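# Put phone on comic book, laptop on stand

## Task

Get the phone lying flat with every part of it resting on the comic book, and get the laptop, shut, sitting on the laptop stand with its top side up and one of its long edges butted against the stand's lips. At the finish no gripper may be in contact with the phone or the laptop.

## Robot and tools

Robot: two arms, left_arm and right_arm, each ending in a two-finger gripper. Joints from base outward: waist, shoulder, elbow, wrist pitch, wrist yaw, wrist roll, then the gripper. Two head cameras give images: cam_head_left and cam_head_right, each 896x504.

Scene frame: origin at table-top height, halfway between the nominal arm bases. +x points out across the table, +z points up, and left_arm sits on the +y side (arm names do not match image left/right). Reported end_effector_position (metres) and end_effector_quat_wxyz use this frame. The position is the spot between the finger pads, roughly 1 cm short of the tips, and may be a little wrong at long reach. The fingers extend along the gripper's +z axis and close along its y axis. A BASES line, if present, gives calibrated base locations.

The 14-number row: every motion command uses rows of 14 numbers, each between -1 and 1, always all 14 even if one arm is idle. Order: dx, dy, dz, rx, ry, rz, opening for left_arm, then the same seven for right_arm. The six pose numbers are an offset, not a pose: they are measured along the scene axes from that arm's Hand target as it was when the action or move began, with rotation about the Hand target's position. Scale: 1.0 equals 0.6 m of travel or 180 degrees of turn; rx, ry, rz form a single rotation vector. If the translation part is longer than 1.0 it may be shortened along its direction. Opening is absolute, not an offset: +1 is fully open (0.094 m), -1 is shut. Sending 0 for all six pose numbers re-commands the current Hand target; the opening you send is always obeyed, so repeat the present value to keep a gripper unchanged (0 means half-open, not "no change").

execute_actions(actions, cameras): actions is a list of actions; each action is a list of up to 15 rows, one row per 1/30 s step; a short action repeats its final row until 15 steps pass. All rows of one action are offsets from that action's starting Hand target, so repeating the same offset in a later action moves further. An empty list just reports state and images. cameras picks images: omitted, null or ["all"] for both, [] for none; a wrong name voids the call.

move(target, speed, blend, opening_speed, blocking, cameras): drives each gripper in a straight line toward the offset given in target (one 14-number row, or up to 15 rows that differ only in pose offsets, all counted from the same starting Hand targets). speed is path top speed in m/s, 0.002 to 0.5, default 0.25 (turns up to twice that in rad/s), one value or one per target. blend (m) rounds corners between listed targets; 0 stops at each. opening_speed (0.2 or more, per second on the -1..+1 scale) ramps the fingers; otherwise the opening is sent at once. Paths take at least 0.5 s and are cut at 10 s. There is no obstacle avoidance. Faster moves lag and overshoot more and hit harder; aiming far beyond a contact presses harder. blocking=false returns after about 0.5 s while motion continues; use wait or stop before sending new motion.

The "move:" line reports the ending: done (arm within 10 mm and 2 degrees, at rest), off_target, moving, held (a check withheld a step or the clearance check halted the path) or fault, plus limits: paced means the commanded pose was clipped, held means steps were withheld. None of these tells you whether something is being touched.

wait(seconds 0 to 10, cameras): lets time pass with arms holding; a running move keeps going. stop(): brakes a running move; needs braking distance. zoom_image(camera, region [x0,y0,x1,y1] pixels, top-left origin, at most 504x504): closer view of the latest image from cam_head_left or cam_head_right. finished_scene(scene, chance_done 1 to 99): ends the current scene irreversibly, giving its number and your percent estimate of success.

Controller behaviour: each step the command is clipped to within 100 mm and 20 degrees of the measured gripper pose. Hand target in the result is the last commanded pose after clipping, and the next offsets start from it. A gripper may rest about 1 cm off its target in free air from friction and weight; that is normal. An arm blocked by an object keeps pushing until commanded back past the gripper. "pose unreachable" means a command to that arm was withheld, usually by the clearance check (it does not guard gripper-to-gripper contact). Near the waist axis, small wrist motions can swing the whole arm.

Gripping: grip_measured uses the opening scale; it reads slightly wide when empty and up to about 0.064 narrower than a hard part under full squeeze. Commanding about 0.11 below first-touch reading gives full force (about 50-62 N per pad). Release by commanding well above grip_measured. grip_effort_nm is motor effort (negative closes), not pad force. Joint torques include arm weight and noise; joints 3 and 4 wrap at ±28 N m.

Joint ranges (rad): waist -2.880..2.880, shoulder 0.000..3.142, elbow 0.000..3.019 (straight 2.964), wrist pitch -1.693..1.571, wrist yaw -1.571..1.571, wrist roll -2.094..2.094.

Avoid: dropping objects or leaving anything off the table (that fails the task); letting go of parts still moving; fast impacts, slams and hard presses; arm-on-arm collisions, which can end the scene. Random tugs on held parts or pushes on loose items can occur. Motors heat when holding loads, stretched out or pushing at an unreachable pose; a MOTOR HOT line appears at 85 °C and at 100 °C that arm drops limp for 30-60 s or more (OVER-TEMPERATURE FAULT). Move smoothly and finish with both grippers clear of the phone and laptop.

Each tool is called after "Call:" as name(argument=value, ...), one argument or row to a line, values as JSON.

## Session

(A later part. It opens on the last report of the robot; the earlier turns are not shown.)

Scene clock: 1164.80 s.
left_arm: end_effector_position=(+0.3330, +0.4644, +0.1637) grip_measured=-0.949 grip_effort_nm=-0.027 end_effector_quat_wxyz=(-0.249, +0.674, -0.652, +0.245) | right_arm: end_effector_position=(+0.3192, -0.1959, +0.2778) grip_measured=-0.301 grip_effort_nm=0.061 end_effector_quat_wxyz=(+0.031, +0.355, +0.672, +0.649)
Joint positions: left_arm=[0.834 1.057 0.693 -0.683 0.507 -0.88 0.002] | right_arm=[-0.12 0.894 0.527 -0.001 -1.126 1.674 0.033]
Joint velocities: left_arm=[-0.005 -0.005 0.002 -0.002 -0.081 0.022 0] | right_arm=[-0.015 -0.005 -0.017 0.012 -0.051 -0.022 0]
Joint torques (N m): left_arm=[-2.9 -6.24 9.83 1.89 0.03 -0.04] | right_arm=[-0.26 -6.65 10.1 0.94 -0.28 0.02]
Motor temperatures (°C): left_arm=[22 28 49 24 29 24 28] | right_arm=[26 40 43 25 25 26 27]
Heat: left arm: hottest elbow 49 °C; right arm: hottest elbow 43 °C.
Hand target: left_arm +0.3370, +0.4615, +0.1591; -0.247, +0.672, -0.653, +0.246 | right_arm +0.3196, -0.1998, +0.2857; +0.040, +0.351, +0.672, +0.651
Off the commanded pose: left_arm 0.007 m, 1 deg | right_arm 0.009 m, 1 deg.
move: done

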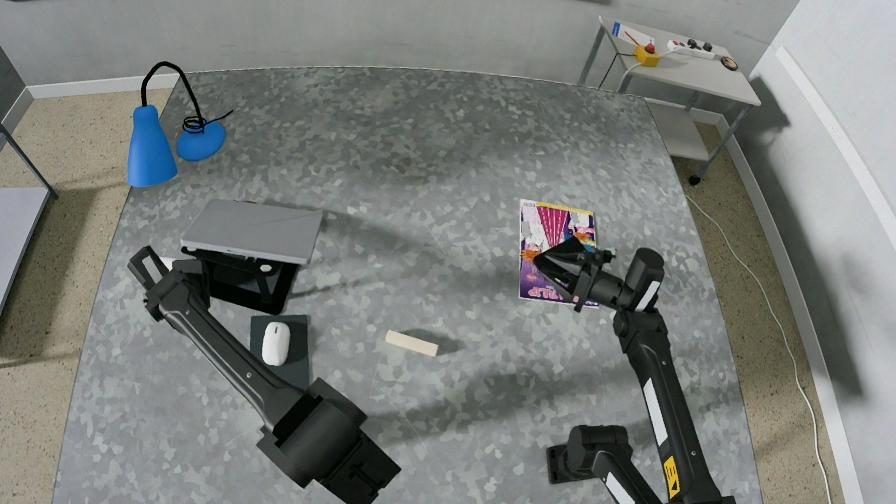

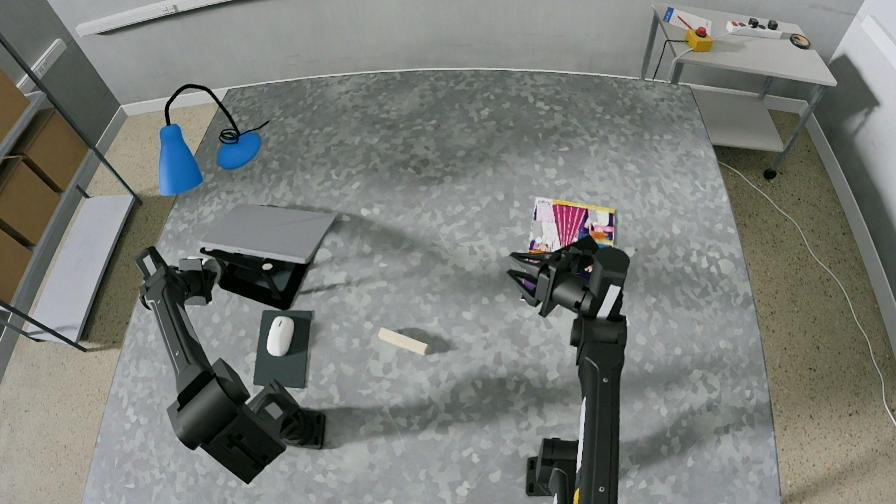

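Call:
move(
  target=[0.083, 0.0, -0.005, 0,0,0, -0.95, 0,0,0,0,0,0,-0.3],
  speed=0.05,
)

Call:
zoom_image(
  camera="cam_head_right",
  region=[150, 190, 330, 330],
)

Call:
zoom_image(
  camera="cam_head_left",
  region=[140, 190, 320, 330],
)

Scene clock: 1168.70 s.
left_arm: end_effector_position=(+0.3674, +0.4501, +0.1366) grip_measured=-0.949 grip_effort_nm=-0.022 end_effector_quat_wxyz=(-0.224, +0.682, -0.652, +0.244) | right_arm: end_effector_position=(+0.3192, -0.1959, +0.2778) grip_measured=-0.301 grip_effort_nm=0.066 end_effector_quat_wxyz=(+0.031, +0.355, +0.672, +0.649)
Joint positions: left_arm=[0.718 1.152 0.693 -0.589 0.448 -0.992 0.002] | right_arm=[-0.12 0.894 0.527 -0.001 -1.126 1.674 0.033]
Joint velocities: left_arm=[0.005 -0.005 0.002 0.017 -0.095 -0.037 0] | right_arm=[-0.015 -0.005 -0.007 -0.002 0.051 -0.022 0]
Joint torques (N m): left_arm=[-2.96 -6.77 14.46 1.58 0.05 -0.05] | right_arm=[-0.21 -6.71 10.11 0.95 -0.27 0.02]
Motor temperatures (°C): left_arm=[22 28 48 24 29 24 28] | right_arm=[26 40 43 25 25 26 26]
Heat: left arm: hottest elbow 48 °C; right arm: hottest elbow 43 °C.
Hand target: left_arm +0.3868, +0.4608, +0.1564; -0.247, +0.672, -0.653, +0.246 | right_arm +0.3196, -0.1998, +0.2857; +0.040, +0.352, +0.672, +0.651
Off the commanded pose: left_arm 0.030 m, 3 deg | right_arm 0.009 m, 1 deg.
move: off_target (left_arm)

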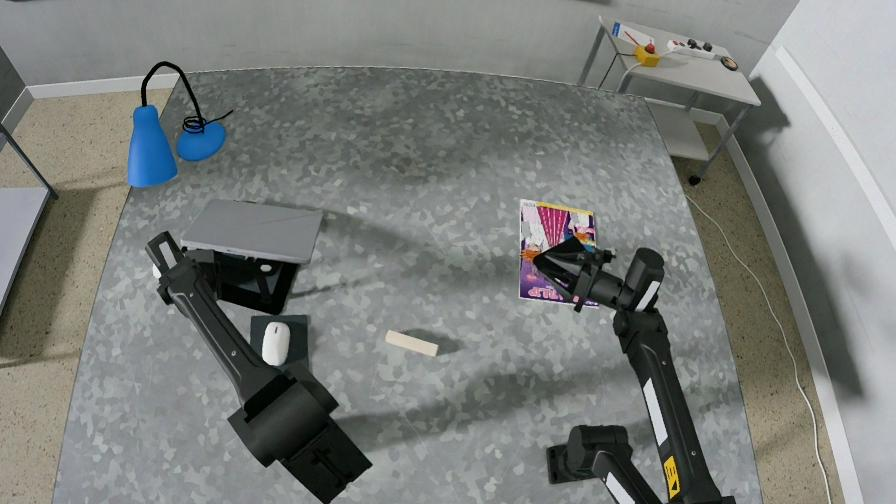

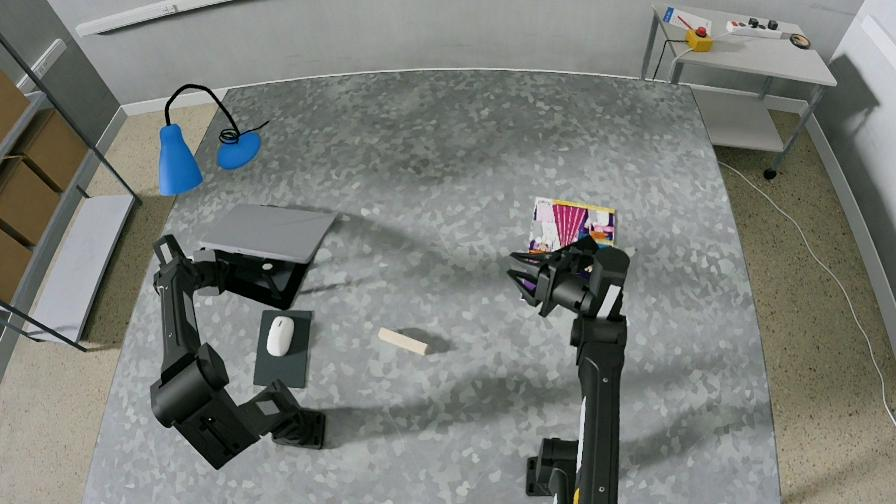

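Scaled by 2.800.

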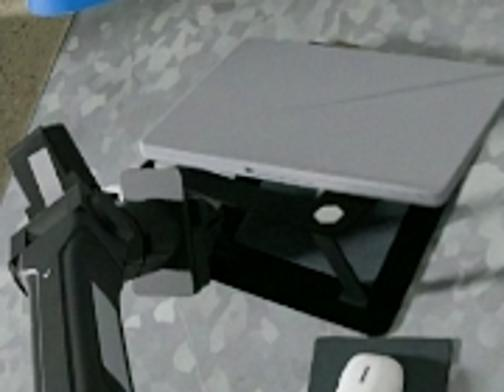

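Scaled by 2.800.

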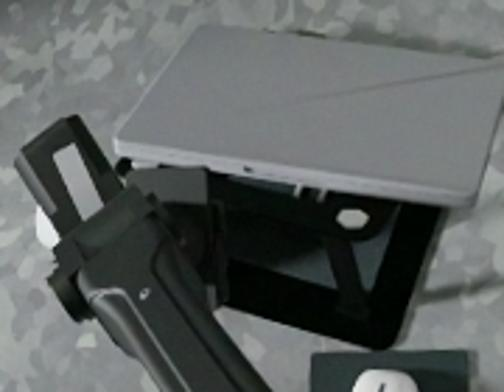

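Call:
move(
  target=[0.055, 0.01, 0.025, 0,0,0, -0.95, 0,0,0,0,0,0,-0.3],
  speed=0.05,
)

Call:
zoom_image(
  camera="cam_head_right",
  region=[150, 190, 330, 330],
)

Call:
zoom_image(
  camera="cam_head_left",
  region=[140, 190, 320, 330],
)

Scene clock: 1172.33 s.
left_arm: end_effector_position=(+0.3770, +0.4518, +0.1282) grip_measured=-0.949 grip_effort_nm=-0.022 end_effector_quat_wxyz=(-0.206, +0.696, -0.648, +0.232) | right_arm: end_effector_position=(+0.3192, -0.1959, +0.2778) grip_measured=-0.301 grip_effort_nm=0.071 end_effector_quat_wxyz=(+0.031, +0.355, +0.672, +0.649)
Joint positions: left_arm=[0.689 1.201 0.722 -0.598 0.41 -1.03 0.002] | right_arm=[-0.12 0.894 0.527 -0.001 -1.126 1.674 0.033]
Joint velocities: left_arm=[-0.015 0.005 -0.007 -0.007 0.037 -0.037 0] | right_arm=[-0.005 -0.015 0.002 -0.012 -0.125 0.007 0]
Joint torques (N m): left_arm=[-3.49 -8.06 19.25 1.65 0.49 -0.09] | right_arm=[-0.21 -6.65 10.1 0.96 -0.27 0.02]
Motor temperatures (°C): left_arm=[22 28 48 24 29 24 28] | right_arm=[26 40 43 25 25 26 26]
Heat: left arm: hottest elbow 48 °C; right arm: hottest elbow 43 °C.
Hand target: left_arm +0.4199, +0.4663, +0.1713; -0.247, +0.672, -0.653, +0.247 | right_arm +0.3196, -0.1998, +0.2857; +0.040, +0.352, +0.672, +0.651
Off the commanded pose: left_arm 0.063 m, 6 deg | right_arm 0.009 m, 1 deg.
move: off_target (left_arm)

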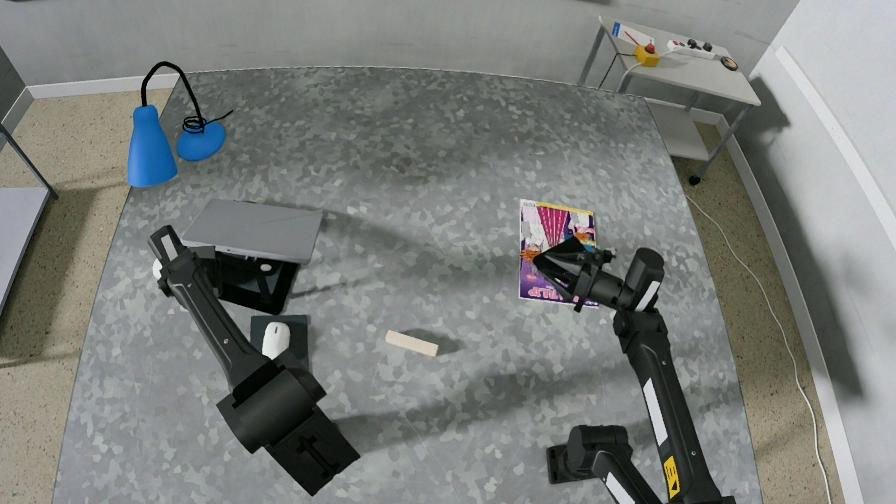

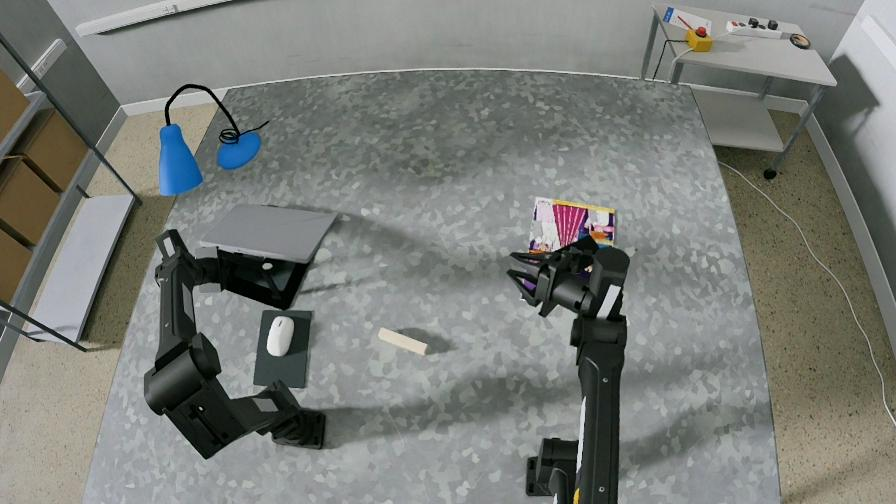

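Scaled by 2.800.

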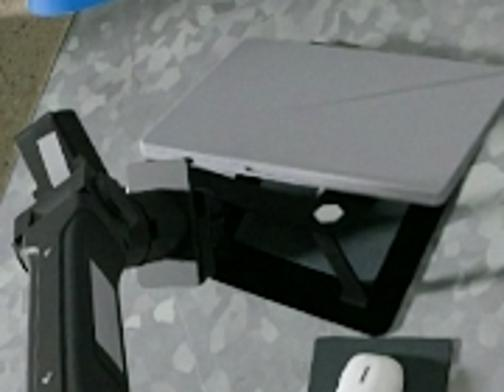

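Scaled by 2.800.

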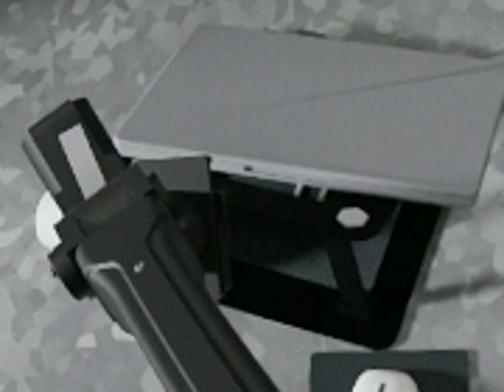

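Call:
move(
  target=[
    [-0.1, 0, 0.0, 0,0,0, -0.95, 0,0,0,0,0,0,-0.3],
    [-0.1, 0.0, 0.035, 0,0,0, -0.95, 0,0,0,0,0,0,-0.3],
  ],
  speed=0.08,
  cameras=[],
)

Scene clock: 1176.40 s.
left_arm: end_effector_position=(+0.3487, +0.4486, +0.1560) grip_measured=-0.949 grip_effort_nm=-0.027 end_effector_quat_wxyz=(-0.209, +0.684, -0.654, +0.246) | right_arm: end_effector_position=(+0.3192, -0.1959, +0.2778) grip_measured=-0.301 grip_effort_nm=0.066 end_effector_quat_wxyz=(+0.031, +0.355, +0.672, +0.649)
Joint positions: left_arm=[0.761 1.1 0.722 -0.721 0.477 -0.944 0.002] | right_arm=[-0.12 0.894 0.527 -0.001 -1.126 1.674 0.033]
Joint velocities: left_arm=[-0.005 -0.015 0.007 -0.002 0.037 0.022 0.002] | right_arm=[-0.015 0.005 0.002 -0.007 0.022 -0.022 0.001]
Joint torques (N m): left_arm=[-0.15 -9.35 16.2 0.79 0.34 0.15] | right_arm=[-0.26 -6.59 10.09 0.95 -0.27 0.02]
Motor temperatures (°C): left_arm=[22 28 49 24 29 24 28] | right_arm=[26 40 44 25 25 26 26]
Heat: left arm: hottest elbow 49 °C; right arm: hottest elbow 44 °C.
Hand target: left_arm +0.3600, +0.4673, +0.1921; -0.247, +0.672, -0.653, +0.246 | right_arm +0.3196, -0.1998, +0.2857; +0.040, +0.352, +0.672, +0.651
Off the commanded pose: left_arm 0.042 m, 5 deg | right_arm 0.009 m, 1 deg.
move: off_target (left_arm)
No camera images: "cameras" was empty.

Call:
move(
  target=[0.09, 0.01, -0.012, 0,0,0, -0.95, 0,0,0,0,0,0,-0.3],
  speed=0.05,
)

Call:
zoom_image(
  camera="cam_head_right",
  region=[150, 190, 330, 330],
)

Call:
zoom_image(
  camera="cam_head_left",
  region=[140, 190, 320, 330],
)

Scene clock: 1180.40 s.
left_arm: end_effector_position=(+0.3881, +0.4570, +0.1545) grip_measured=-0.949 grip_effort_nm=-0.027 end_effector_quat_wxyz=(-0.213, +0.686, -0.652, +0.242) | right_arm: end_effector_position=(+0.3192, -0.1959, +0.2778) grip_measured=-0.301 grip_effort_nm=0.061 end_effector_quat_wxyz=(+0.031, +0.355, +0.672, +0.649)
Joint positions: left_arm=[0.69 1.195 0.785 -0.649 0.433 -1.017 0.002] | right_arm=[-0.12 0.894 0.527 -0.001 -1.126 1.674 0.033]
Joint velocities: left_arm=[-0.005 -0.005 -0.002 -0.002 0.022 -0.007 0] | right_arm=[-0.015 -0.024 -0.002 0.002 0.051 0.037 0]
Joint torques (N m): left_arm=[-2.43 -8.29 16.68 1.61 0.04 -0.07] | right_arm=[-0.26 -6.71 10.11 0.96 -0.27 0.02]
Motor temperatures (°C): left_arm=[22 28 49 24 29 24 28] | right_arm=[26 40 44 25 25 26 26]
Heat: left arm: hottest elbow 49 °C; right arm: hottest elbow 44 °C.
Hand target: left_arm +0.4142, +0.4724, +0.1850; -0.247, +0.672, -0.653, +0.247 | right_arm +0.3196, -0.1998, +0.2857; +0.040, +0.352, +0.672, +0.651
Off the commanded pose: left_arm 0.043 m, 4 deg | right_arm 0.009 m, 1 deg.
move: off_target (left_arm)

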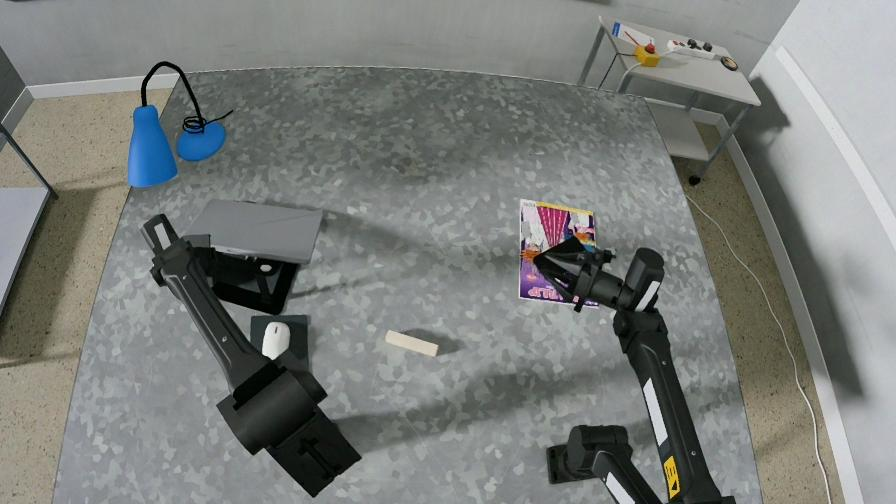

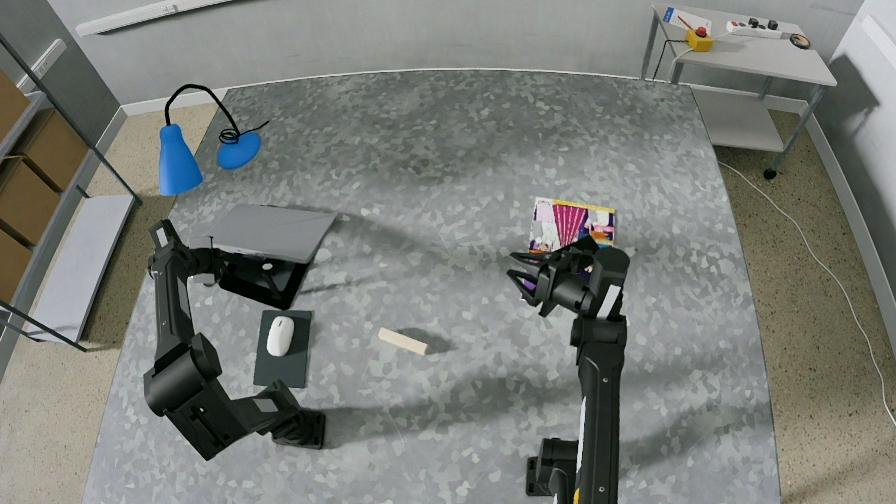

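Scaled by 2.800.

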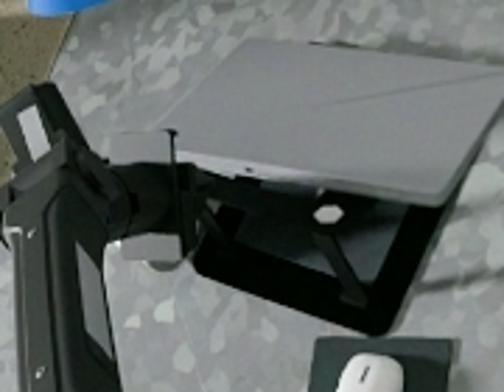

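Scaled by 2.800.

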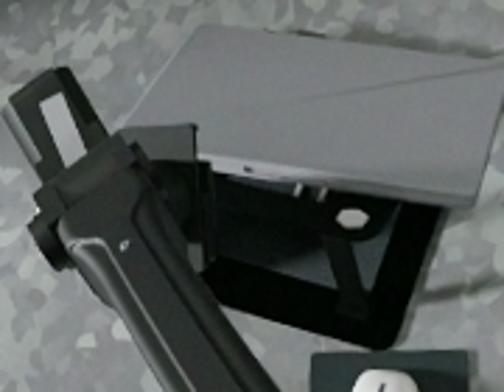

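Call:
move(
  target=[0.02, 0.0, -0.03, 0,0,0, -0.95, 0,0,0,0,0,0,-0.3],
  speed=0.05,
  cameras=[],
)

Scene clock: 1183.47 s.
left_arm: end_effector_position=(+0.4033, +0.4603, +0.1447) grip_measured=-0.949 grip_effort_nm=-0.017 end_effector_quat_wxyz=(-0.222, +0.683, -0.652, +0.243) | right_arm: end_effector_position=(+0.3192, -0.1959, +0.2778) grip_measured=-0.301 grip_effort_nm=0.061 end_effector_quat_wxyz=(+0.031, +0.355, +0.672, +0.649)
Joint positions: left_arm=[0.668 1.239 0.785 -0.579 0.422 -1.037 0.002] | right_arm=[-0.12 0.894 0.527 -0.001 -1.126 1.674 0.033]
Joint velocities: left_arm=[-0.005 0.005 -0.007 0.002 -0.066 0.007 0] | right_arm=[-0.005 -0.005 0.002 0.002 0.066 0.007 0]
Joint torques (N m): left_arm=[-2.67 -8.7 15.38 1.77 0 -0.01] | right_arm=[-0.26 -6.59 10.13 0.98 -0.27 0.02]
Motor temperatures (°C): left_arm=[22 28 50 24 29 24 28] | right_arm=[26 40 44 25 25 26 26]
Heat: left arm: hottest elbow 50 °C; right arm: hottest elbow 44 °C.
Hand target: left_arm +0.4260, +0.4723, +0.1671; -0.247, +0.672, -0.653, +0.246 | right_arm +0.3196, -0.1998, +0.2857; +0.040, +0.352, +0.672, +0.651
Off the commanded pose: left_arm 0.034 m, 3 deg | right_arm 0.009 m, 1 deg.
move: off_target (left_arm)
No camera images: "cameras" was empty.

Good. Push.

Call:
move(
  target=[0.035, 0.0, 0.012, 0,0,0, -0.95, 0,0,0,0,0,0,-0.3],
  speed=0.05,
)

Call:
zoom_image(
  camera="cam_head_right",
  region=[150, 190, 330, 330],
)

Call:
zoom_image(
  camera="cam_head_left",
  region=[140, 190, 320, 330],
)

Scene clock: 1187.33 s.
left_arm: end_effector_position=(+0.4115, +0.4627, +0.1425) grip_measured=-0.949 grip_effort_nm=-0.022 end_effector_quat_wxyz=(-0.217, +0.692, -0.647, +0.235) | right_arm: end_effector_position=(+0.3192, -0.1959, +0.2778) grip_measured=-0.301 grip_effort_nm=0.066 end_effector_quat_wxyz=(+0.031, +0.355, +0.672, +0.649)
Joint positions: left_arm=[0.65 1.264 0.806 -0.579 0.393 -1.068 0.002] | right_arm=[-0.12 0.894 0.527 -0.001 -1.126 1.674 0.033]
Joint velocities: left_arm=[0.005 -0.005 -0.017 -0.002 -0.007 -0.022 0.001] | right_arm=[-0.024 -0.005 -0.002 0.002 -0.007 -0.066 -0.001]
Joint torques (N m): left_arm=[-3.55 -8.7 17.57 1.66 0.36 -0.05] | right_arm=[-0.21 -6.65 10.1 0.95 -0.26 0.03]
Motor temperatures (°C): left_arm=[22 28 50 24 28 24 28] | right_arm=[26 39 44 25 25 26 26]
Heat: left arm: hottest elbow 50 °C; right arm: hottest elbow 44 °C.
Hand target: left_arm +0.4472, +0.4720, +0.1745; -0.247, +0.672, -0.653, +0.247 | right_arm +0.3196, -0.1998, +0.2857; +0.040, +0.352, +0.672, +0.651
Off the commanded pose: left_arm 0.049 m, 4 deg | right_arm 0.009 m, 1 deg.
move: off_target (left_arm)

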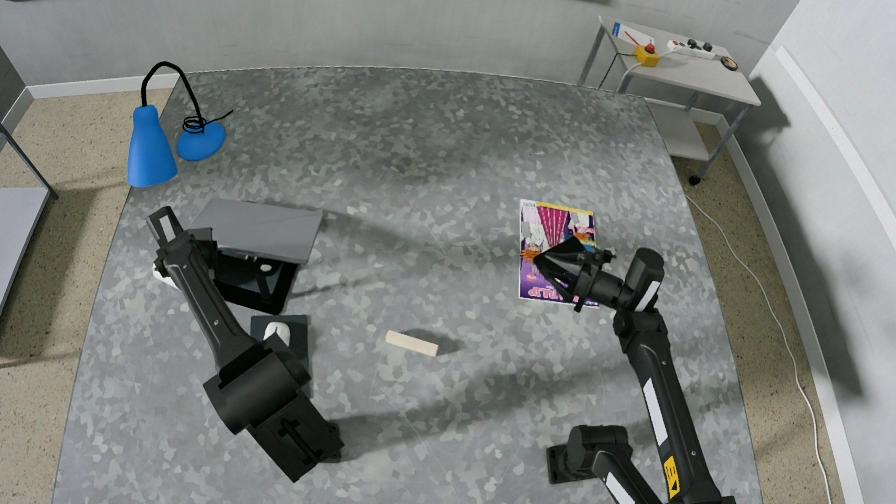

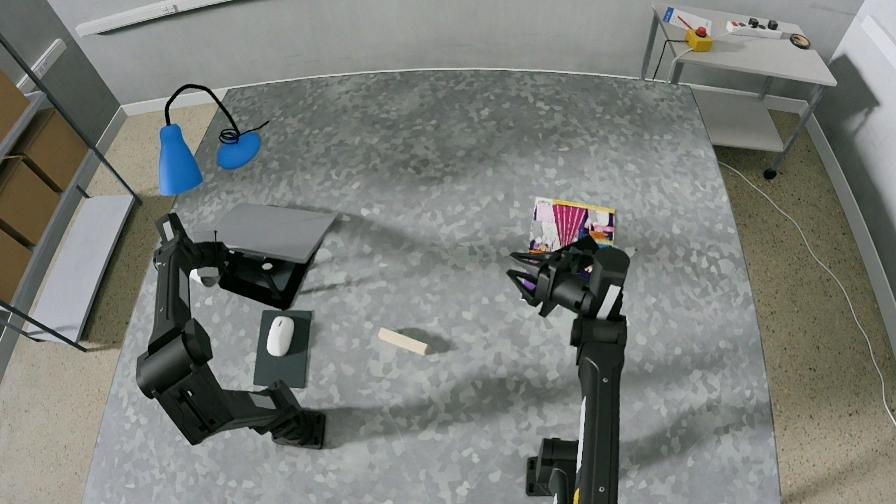

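Scaled by 2.800.

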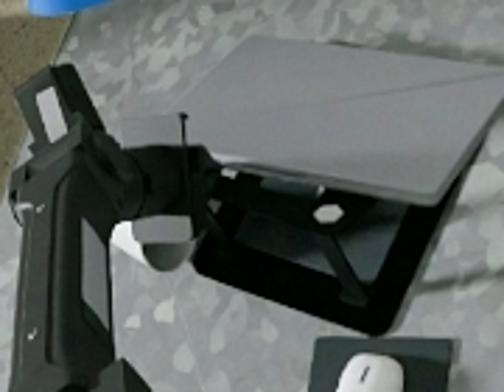

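Scaled by 2.800.

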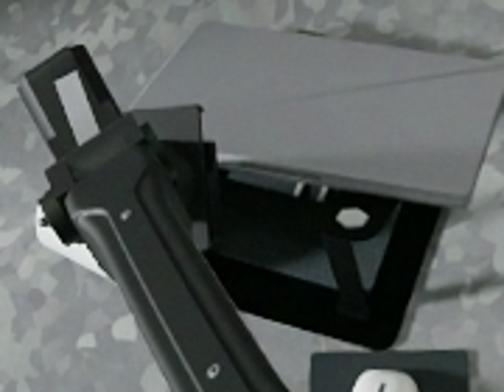

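Call:
zoom_image(
  camera="cam_head_left",
  region=[190, 180, 330, 270],
)

Call:
zoom_image(
  camera="cam_head_right",
  region=[210, 185, 350, 275],
)

Scaled by 3.600.

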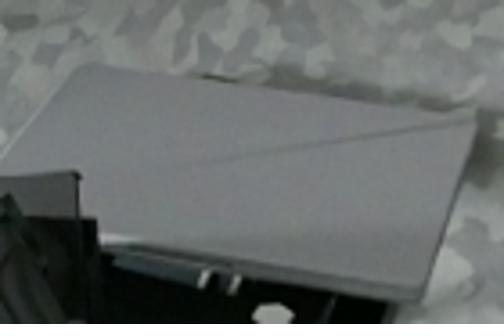

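Scaled by 3.600.

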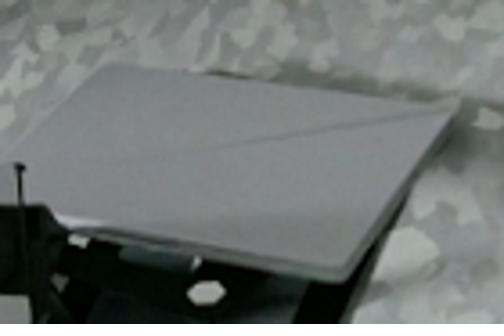

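Keep pushing.

Call:
move(
  target=[0.025, 0.0, 0.004, 0,0,0, -0.95, 0,0,0,0,0,0,-0.3],
  speed=0.05,
)

Call:
zoom_image(
  camera="cam_head_right",
  region=[150, 190, 330, 330],
)

Call:
zoom_image(
  camera="cam_head_left",
  region=[160, 190, 340, 330],
)

Scene clock: 1192.27 s.
left_arm: end_effector_position=(+0.4357, +0.4591, +0.1480) grip_measured=-0.949 grip_effort_nm=-0.027 end_effector_quat_wxyz=(-0.216, +0.685, -0.654, +0.238) | right_arm: end_effector_position=(+0.3192, -0.1959, +0.2778) grip_measured=-0.301 grip_effort_nm=0.066 end_effector_quat_wxyz=(+0.031, +0.355, +0.672, +0.649)
Joint positions: left_arm=[0.606 1.305 0.855 -0.576 0.382 -1.091 0.002] | right_arm=[-0.12 0.894 0.527 -0.001 -1.126 1.674 0.033]
Joint velocities: left_arm=[0.005 -0.015 0.002 0.007 -0.037 -0.037 0] | right_arm=[0.005 -0.005 -0.012 -0.017 -0.007 -0.037 0]
Joint torques (N m): left_arm=[-2.73 -11.16 16.49 1.72 0.16 -0.01] | right_arm=[-0.26 -6.53 10.11 0.96 -0.27 0.02]
Motor temperatures (°C): left_arm=[22 28 50 24 28 24 28] | right_arm=[26 39 44 25 25 26 26]
Heat: left arm: hottest elbow 50 °C; right arm: hottest elbow 44 °C.
Hand target: left_arm +0.4621, +0.4718, +0.1768; -0.247, +0.672, -0.653, +0.247 | right_arm +0.3196, -0.1998, +0.2857; +0.040, +0.352, +0.672, +0.651
Off the commanded pose: left_arm 0.041 m, 4 deg | right_arm 0.009 m, 1 deg.
move: off_target (left_arm)

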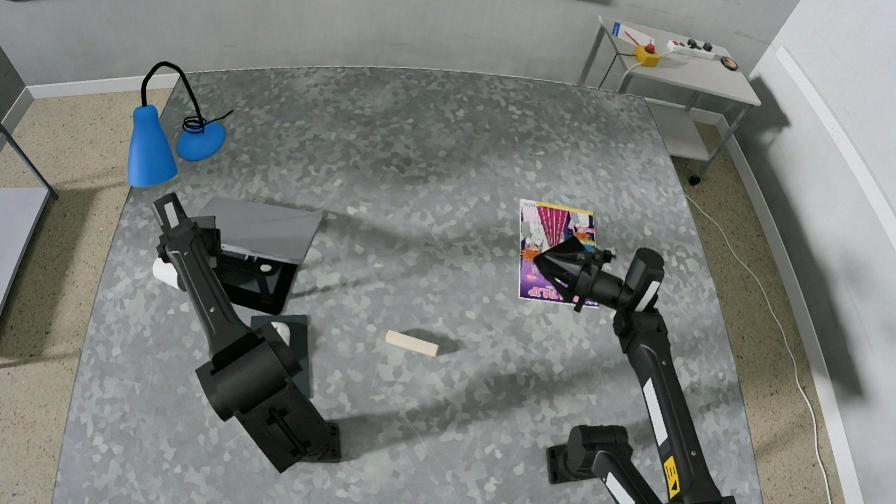

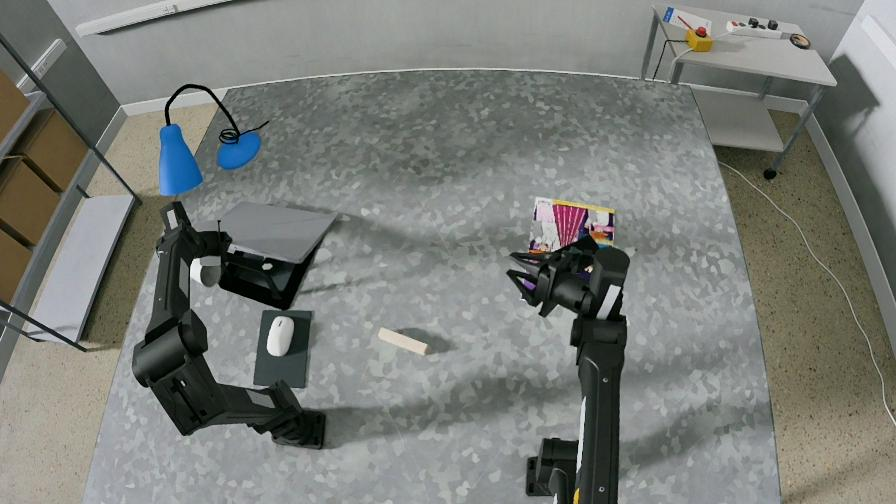

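Scaled by 2.800.

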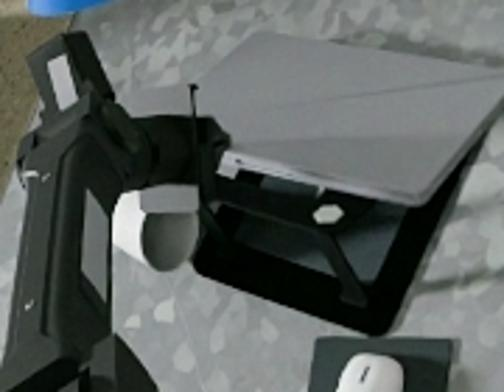

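Scaled by 2.800.

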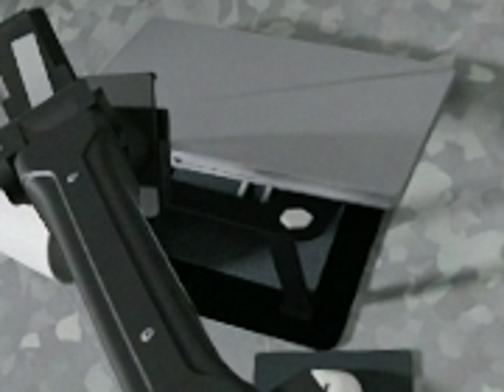

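Call:
move(
  target=[
    [-0.16, 0.0, 0.03, 0,0,0, -0.95, 0,0,0,0,0,0,-0.3],
    [-0.25, 0.0, 0.15, 0,0,0, -0.95, 0,0,0,0,0,0,-0.3],
  ],
  speed=0.1,
)

Call:
zoom_image(
  camera="cam_head_right",
  region=[170, 190, 350, 330],
)

Call:
zoom_image(
  camera="cam_head_left",
  region=[160, 190, 340, 330],
)

Scene clock: 1199.57 s.
left_arm: end_effector_position=(+0.3057, +0.4578, +0.2284) grip_measured=-0.949 grip_effort_nm=-0.022 end_effector_quat_wxyz=(-0.208, +0.684, -0.652, +0.251) | right_arm: end_effector_position=(+0.3192, -0.1959, +0.2778) grip_measured=-0.301 grip_effort_nm=0.066 end_effector_quat_wxyz=(+0.031, +0.355, +0.672, +0.649)
Joint positions: left_arm=[0.899 0.992 0.853 -1.031 0.544 -0.805 0.002] | right_arm=[-0.12 0.894 0.527 -0.001 -1.126 1.674 0.033]
Joint velocities: left_arm=[-0.015 0.005 -0.017 -0.007 -0.007 0.051 -0.001] | right_arm=[-0.005 0.005 0.007 -0.002 -0.007 -0.007 0.001]
Joint torques (N m): left_arm=[-0.5 -7.59 17.46 0.65 0.38 0.13] | right_arm=[-0.32 -6.71 10.11 0.98 -0.27 0.02]
Motor temperatures (°C): left_arm=[22 28 50 24 28 24 28] | right_arm=[26 39 45 25 25 26 26]
Heat: left arm: hottest elbow 50 °C; right arm: hottest elbow 45 °C.
Hand target: left_arm +0.3123, +0.4745, +0.2663; -0.246, +0.672, -0.653, +0.246 | right_arm +0.3196, -0.1998, +0.2857; +0.040, +0.351, +0.672, +0.651
Off the commanded pose: left_arm 0.041 m, 5 deg | right_arm 0.009 m, 1 deg.
move: off_target (left_arm)

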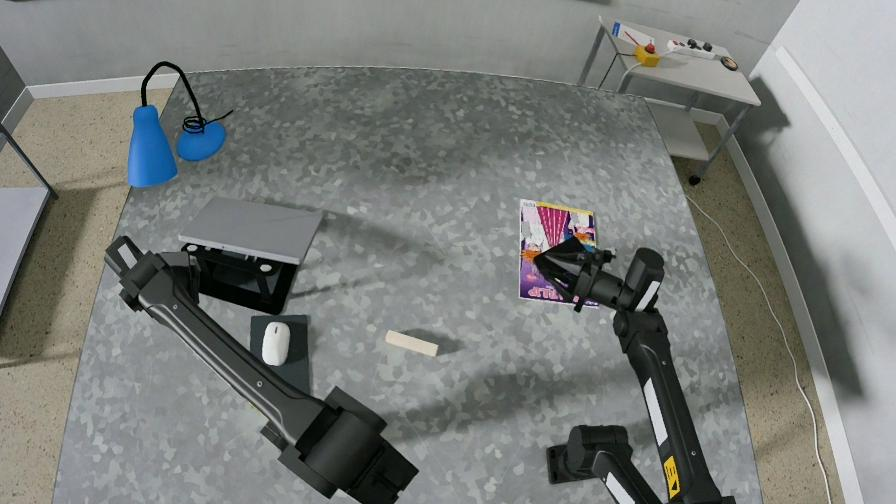

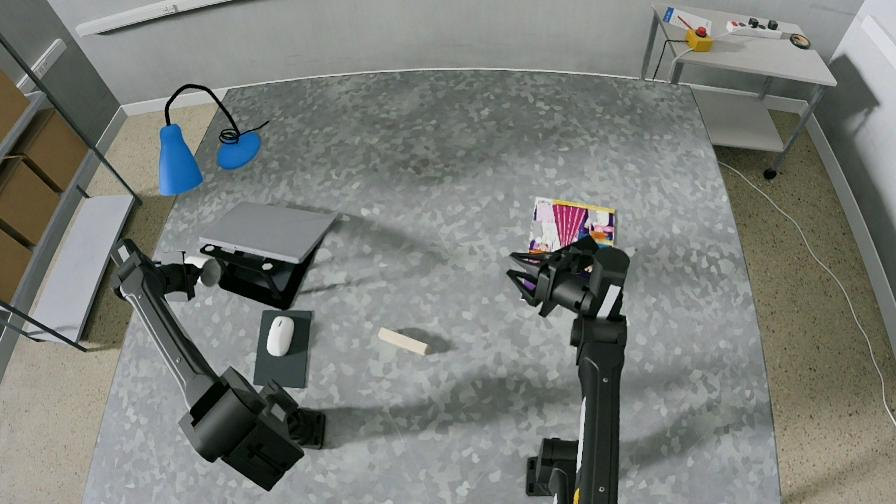

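Scaled by 2.800.

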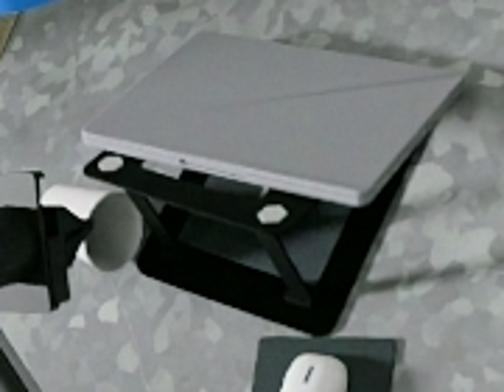

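Scaled by 2.800.

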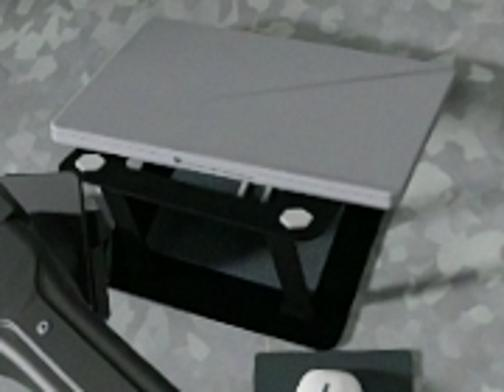

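Call:
zoom_image(
  camera="cam_head_left",
  region=[190, 180, 330, 270],
)

Call:
zoom_image(
  camera="cam_head_right",
  region=[210, 185, 350, 275],
)

Scaled by 3.600.

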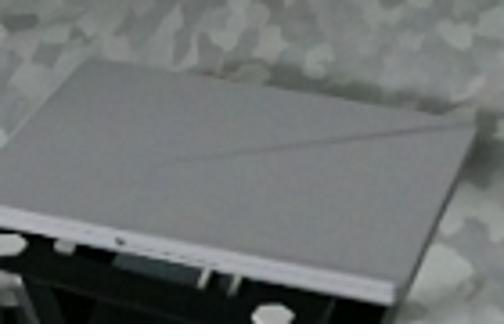

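Scaled by 3.600.

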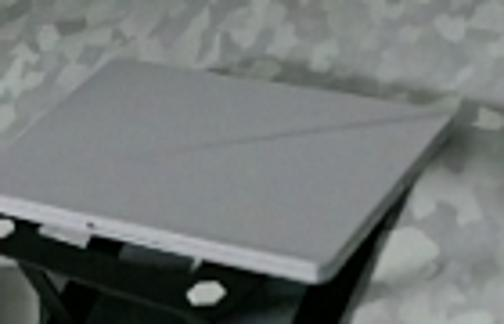

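Call:
move(
  target=[
    [0.06, -0.005, -0.18, 0,0,0, -0.95, 0,0,0,0,0,0,-0.3],
  ],
  speed=0.1,
  cameras=[],
)

Scene clock: 1213.00 s.
left_arm: end_effector_position=(+0.3443, +0.4734, +0.1638) grip_measured=-0.949 grip_effort_nm=-0.022 end_effector_quat_wxyz=(-0.249, +0.673, -0.652, +0.245) | right_arm: end_effector_position=(+0.3192, -0.1959, +0.2778) grip_measured=-0.301 grip_effort_nm=0.066 end_effector_quat_wxyz=(+0.031, +0.355, +0.672, +0.649)
Joint positions: left_arm=[0.825 1.1 0.722 -0.664 0.503 -0.888 0.002] | right_arm=[-0.12 0.894 0.527 -0.001 -1.126 1.674 0.033]
Joint velocities: left_arm=[-0.015 -0.005 -0.022 -0.007 -0.037 -0.051 0] | right_arm=[-0.005 -0.015 0.007 -0.017 -0.007 -0.022 0]
Joint torques (N m): left_arm=[-2.61 -6.89 9.48 1.73 0.11 -0.02] | right_arm=[-0.21 -6.71 10.1 0.95 -0.27 0.02]
Motor temperatures (°C): left_arm=[22 28 50 24 28 24 28] | right_arm=[26 39 45 25 25 25 26]
Heat: left arm: hottest elbow 50 °C; right arm: hottest elbow 45 °C.
Hand target: left_arm +0.3483, +0.4702, +0.1588; -0.246, +0.672, -0.653, +0.246 | right_arm +0.3196, -0.1998, +0.2857; +0.040, +0.351, +0.672, +0.651
Off the commanded pose: left_arm 0.007 m, 0 deg | right_arm 0.009 m, 1 deg.
move: done
No camera images: "cameras" was empty.

Call:
move(
  target=[
    [0.09, 0.0, 0.03, 0,0,0, -0.95, 0,0,0,0,0,0,-0.3],
  ],
  speed=0.06,
)

Call:
zoom_image(
  camera="cam_head_right",
  region=[150, 190, 330, 330],
)

Scene clock: 1216.50 s.
left_arm: end_effector_position=(+0.3715, +0.4532, +0.1427) grip_measured=-0.949 grip_effort_nm=-0.022 end_effector_quat_wxyz=(-0.210, +0.689, -0.650, +0.240) | right_arm: end_effector_position=(+0.3192, -0.1959, +0.2778) grip_measured=-0.301 grip_effort_nm=0.066 end_effector_quat_wxyz=(+0.031, +0.355, +0.672, +0.649)
Joint positions: left_arm=[0.713 1.171 0.736 -0.642 0.44 -1 0.002] | right_arm=[-0.12 0.894 0.527 -0.001 -1.126 1.674 0.033]
Joint velocities: left_arm=[0.005 0.015 0.002 0.002 0.007 -0.066 0.002] | right_arm=[-0.015 -0.005 -0.002 -0.012 -0.007 0.007 -0.001]
Joint torques (N m): left_arm=[-3.08 -8.47 17.54 1.84 0.16 -0.06] | right_arm=[-0.38 -6.71 10.11 0.98 -0.27 0.02]
Motor temperatures (°C): left_arm=[22 28 50 24 28 24 28] | right_arm=[26 39 45 25 25 25 26]
Heat: left arm: hottest elbow 50 °C; right arm: hottest elbow 45 °C.
Hand target: left_arm +0.4023, +0.4697, +0.1770; -0.247, +0.672, -0.653, +0.246 | right_arm +0.3196, -0.1998, +0.2857; +0.040, +0.351, +0.672, +0.651
Off the commanded pose: left_arm 0.049 m, 5 deg | right_arm 0.009 m, 1 deg.
move: off_target (left_arm)

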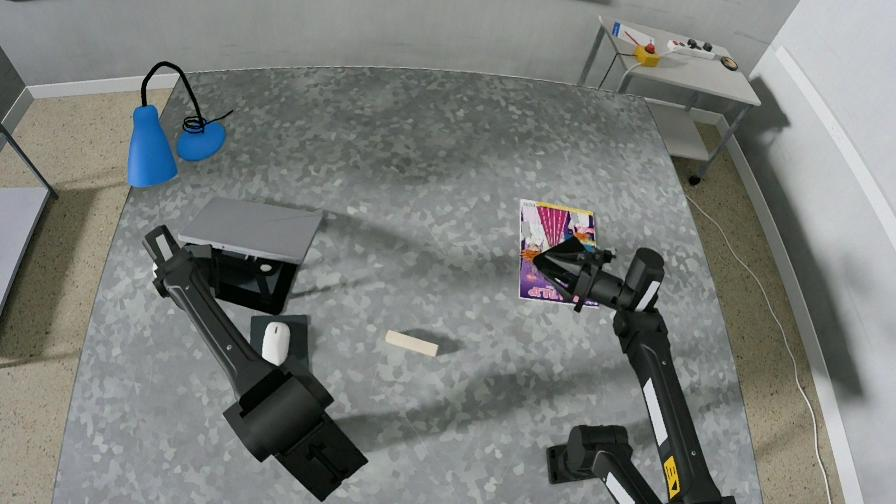

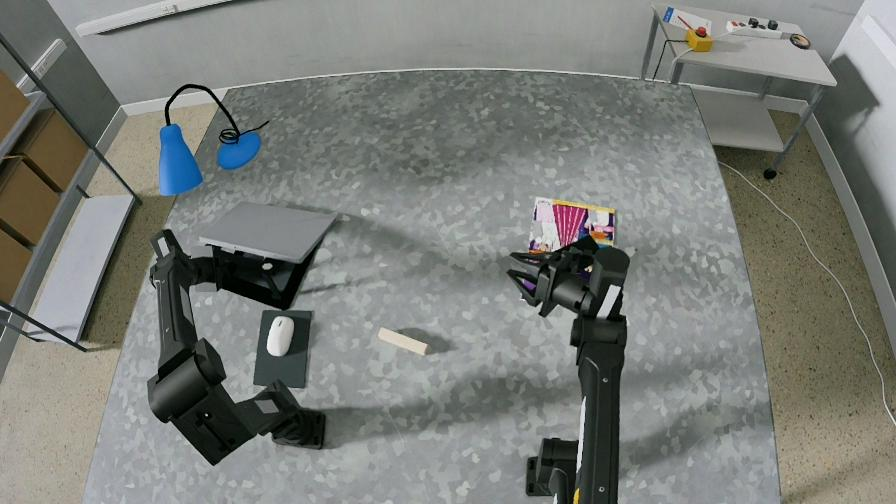

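Scaled by 2.800.

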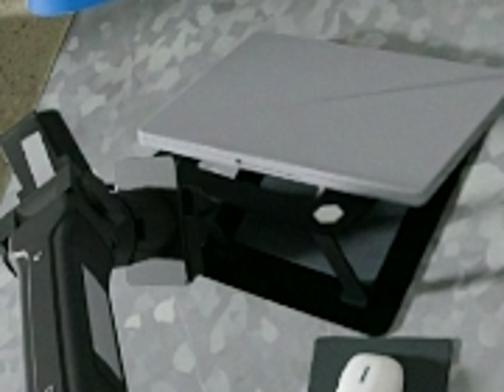

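Call:
move(
  target=[
    [0.06, 0.015, -0.004, 0,0,0, -0.95, 0,0,0,0,0,0,-0.3],
  ],
  speed=0.06,
)

Call:
zoom_image(
  camera="cam_head_right",
  region=[150, 190, 330, 330],
)

Call:
zoom_image(
  camera="cam_head_left",
  region=[160, 190, 340, 330],
)

Scene clock: 1220.23 s.
left_arm: end_effector_position=(+0.3878, +0.4593, +0.1284) grip_measured=-0.949 grip_effort_nm=-0.022 end_effector_quat_wxyz=(-0.190, +0.701, -0.647, +0.230) | right_arm: end_effector_position=(+0.3192, -0.1959, +0.2778) grip_measured=-0.301 grip_effort_nm=0.066 end_effector_quat_wxyz=(+0.031, +0.355, +0.672, +0.649)
Joint positions: left_arm=[0.684 1.252 0.775 -0.631 0.406 -1.035 0.002] | right_arm=[-0.12 0.894 0.527 -0.001 -1.126 1.674 0.033]
Joint velocities: left_arm=[-0.005 -0.005 -0.032 -0.002 -0.037 -0.051 -0.001] | right_arm=[-0.015 0.005 -0.007 -0.002 -0.051 -0.051 0]
Joint torques (N m): left_arm=[-4.07 -8.94 19.34 2.82 0.56 -0.1] | right_arm=[-0.32 -6.65 10.09 0.96 -0.27 0.02]
Motor temperatures (°C): left_arm=[22 28 50 24 28 24 28] | right_arm=[26 39 45 25 25 25 26]
Heat: left arm: hottest elbow 50 °C; right arm: hottest elbow 45 °C.
Hand target: left_arm +0.4384, +0.4783, +0.1747; -0.247, +0.672, -0.653, +0.247 | right_arm +0.3196, -0.1998, +0.2857; +0.040, +0.351, +0.672, +0.651
Off the commanded pose: left_arm 0.071 m, 8 deg | right_arm 0.009 m, 1 deg.
move: off_target (left_arm)

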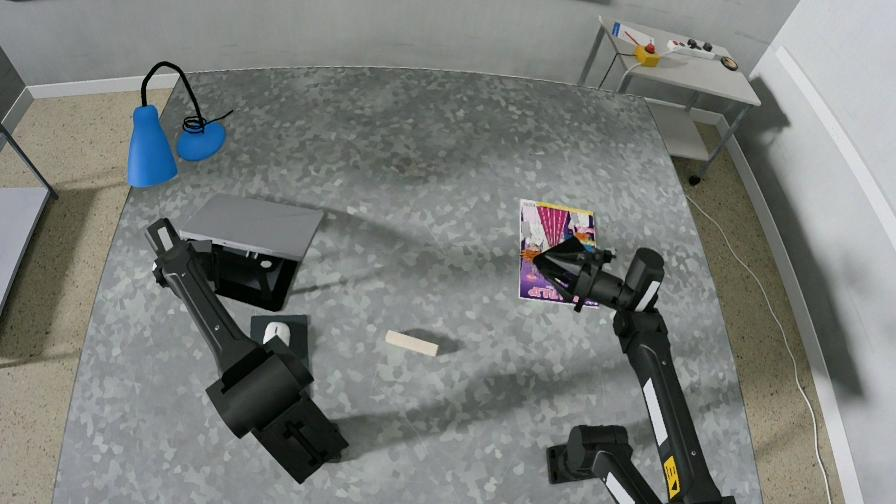

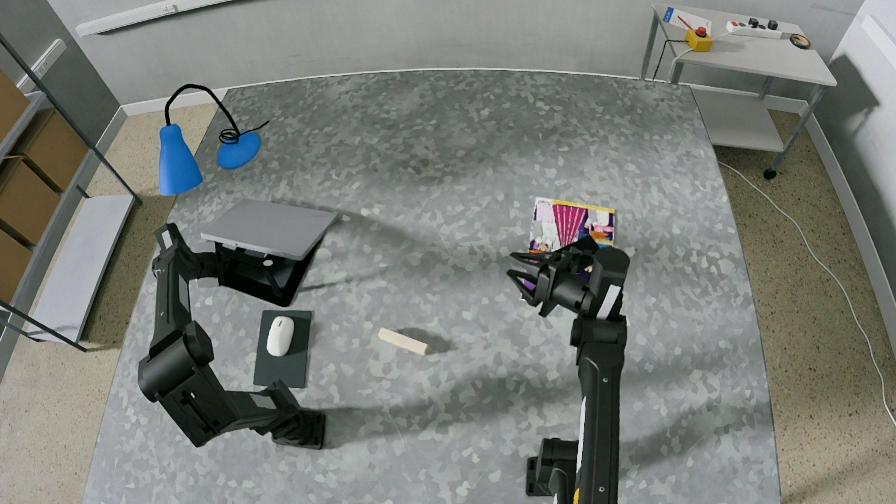

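Scaled by 2.800.

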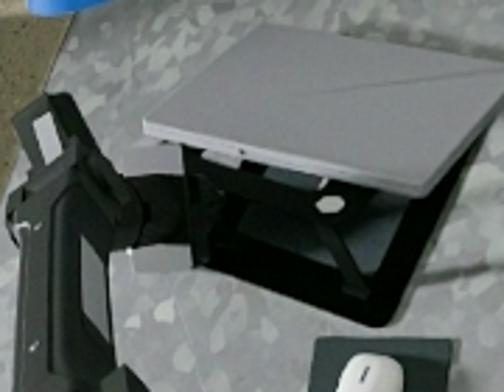

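Scaled by 2.800.

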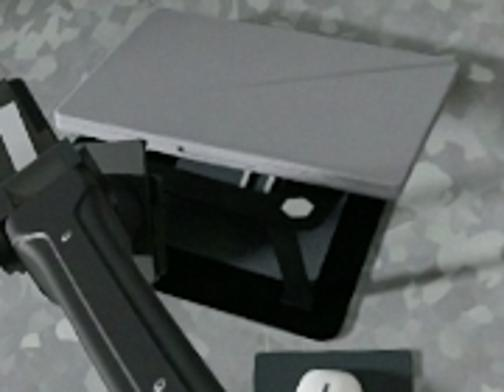

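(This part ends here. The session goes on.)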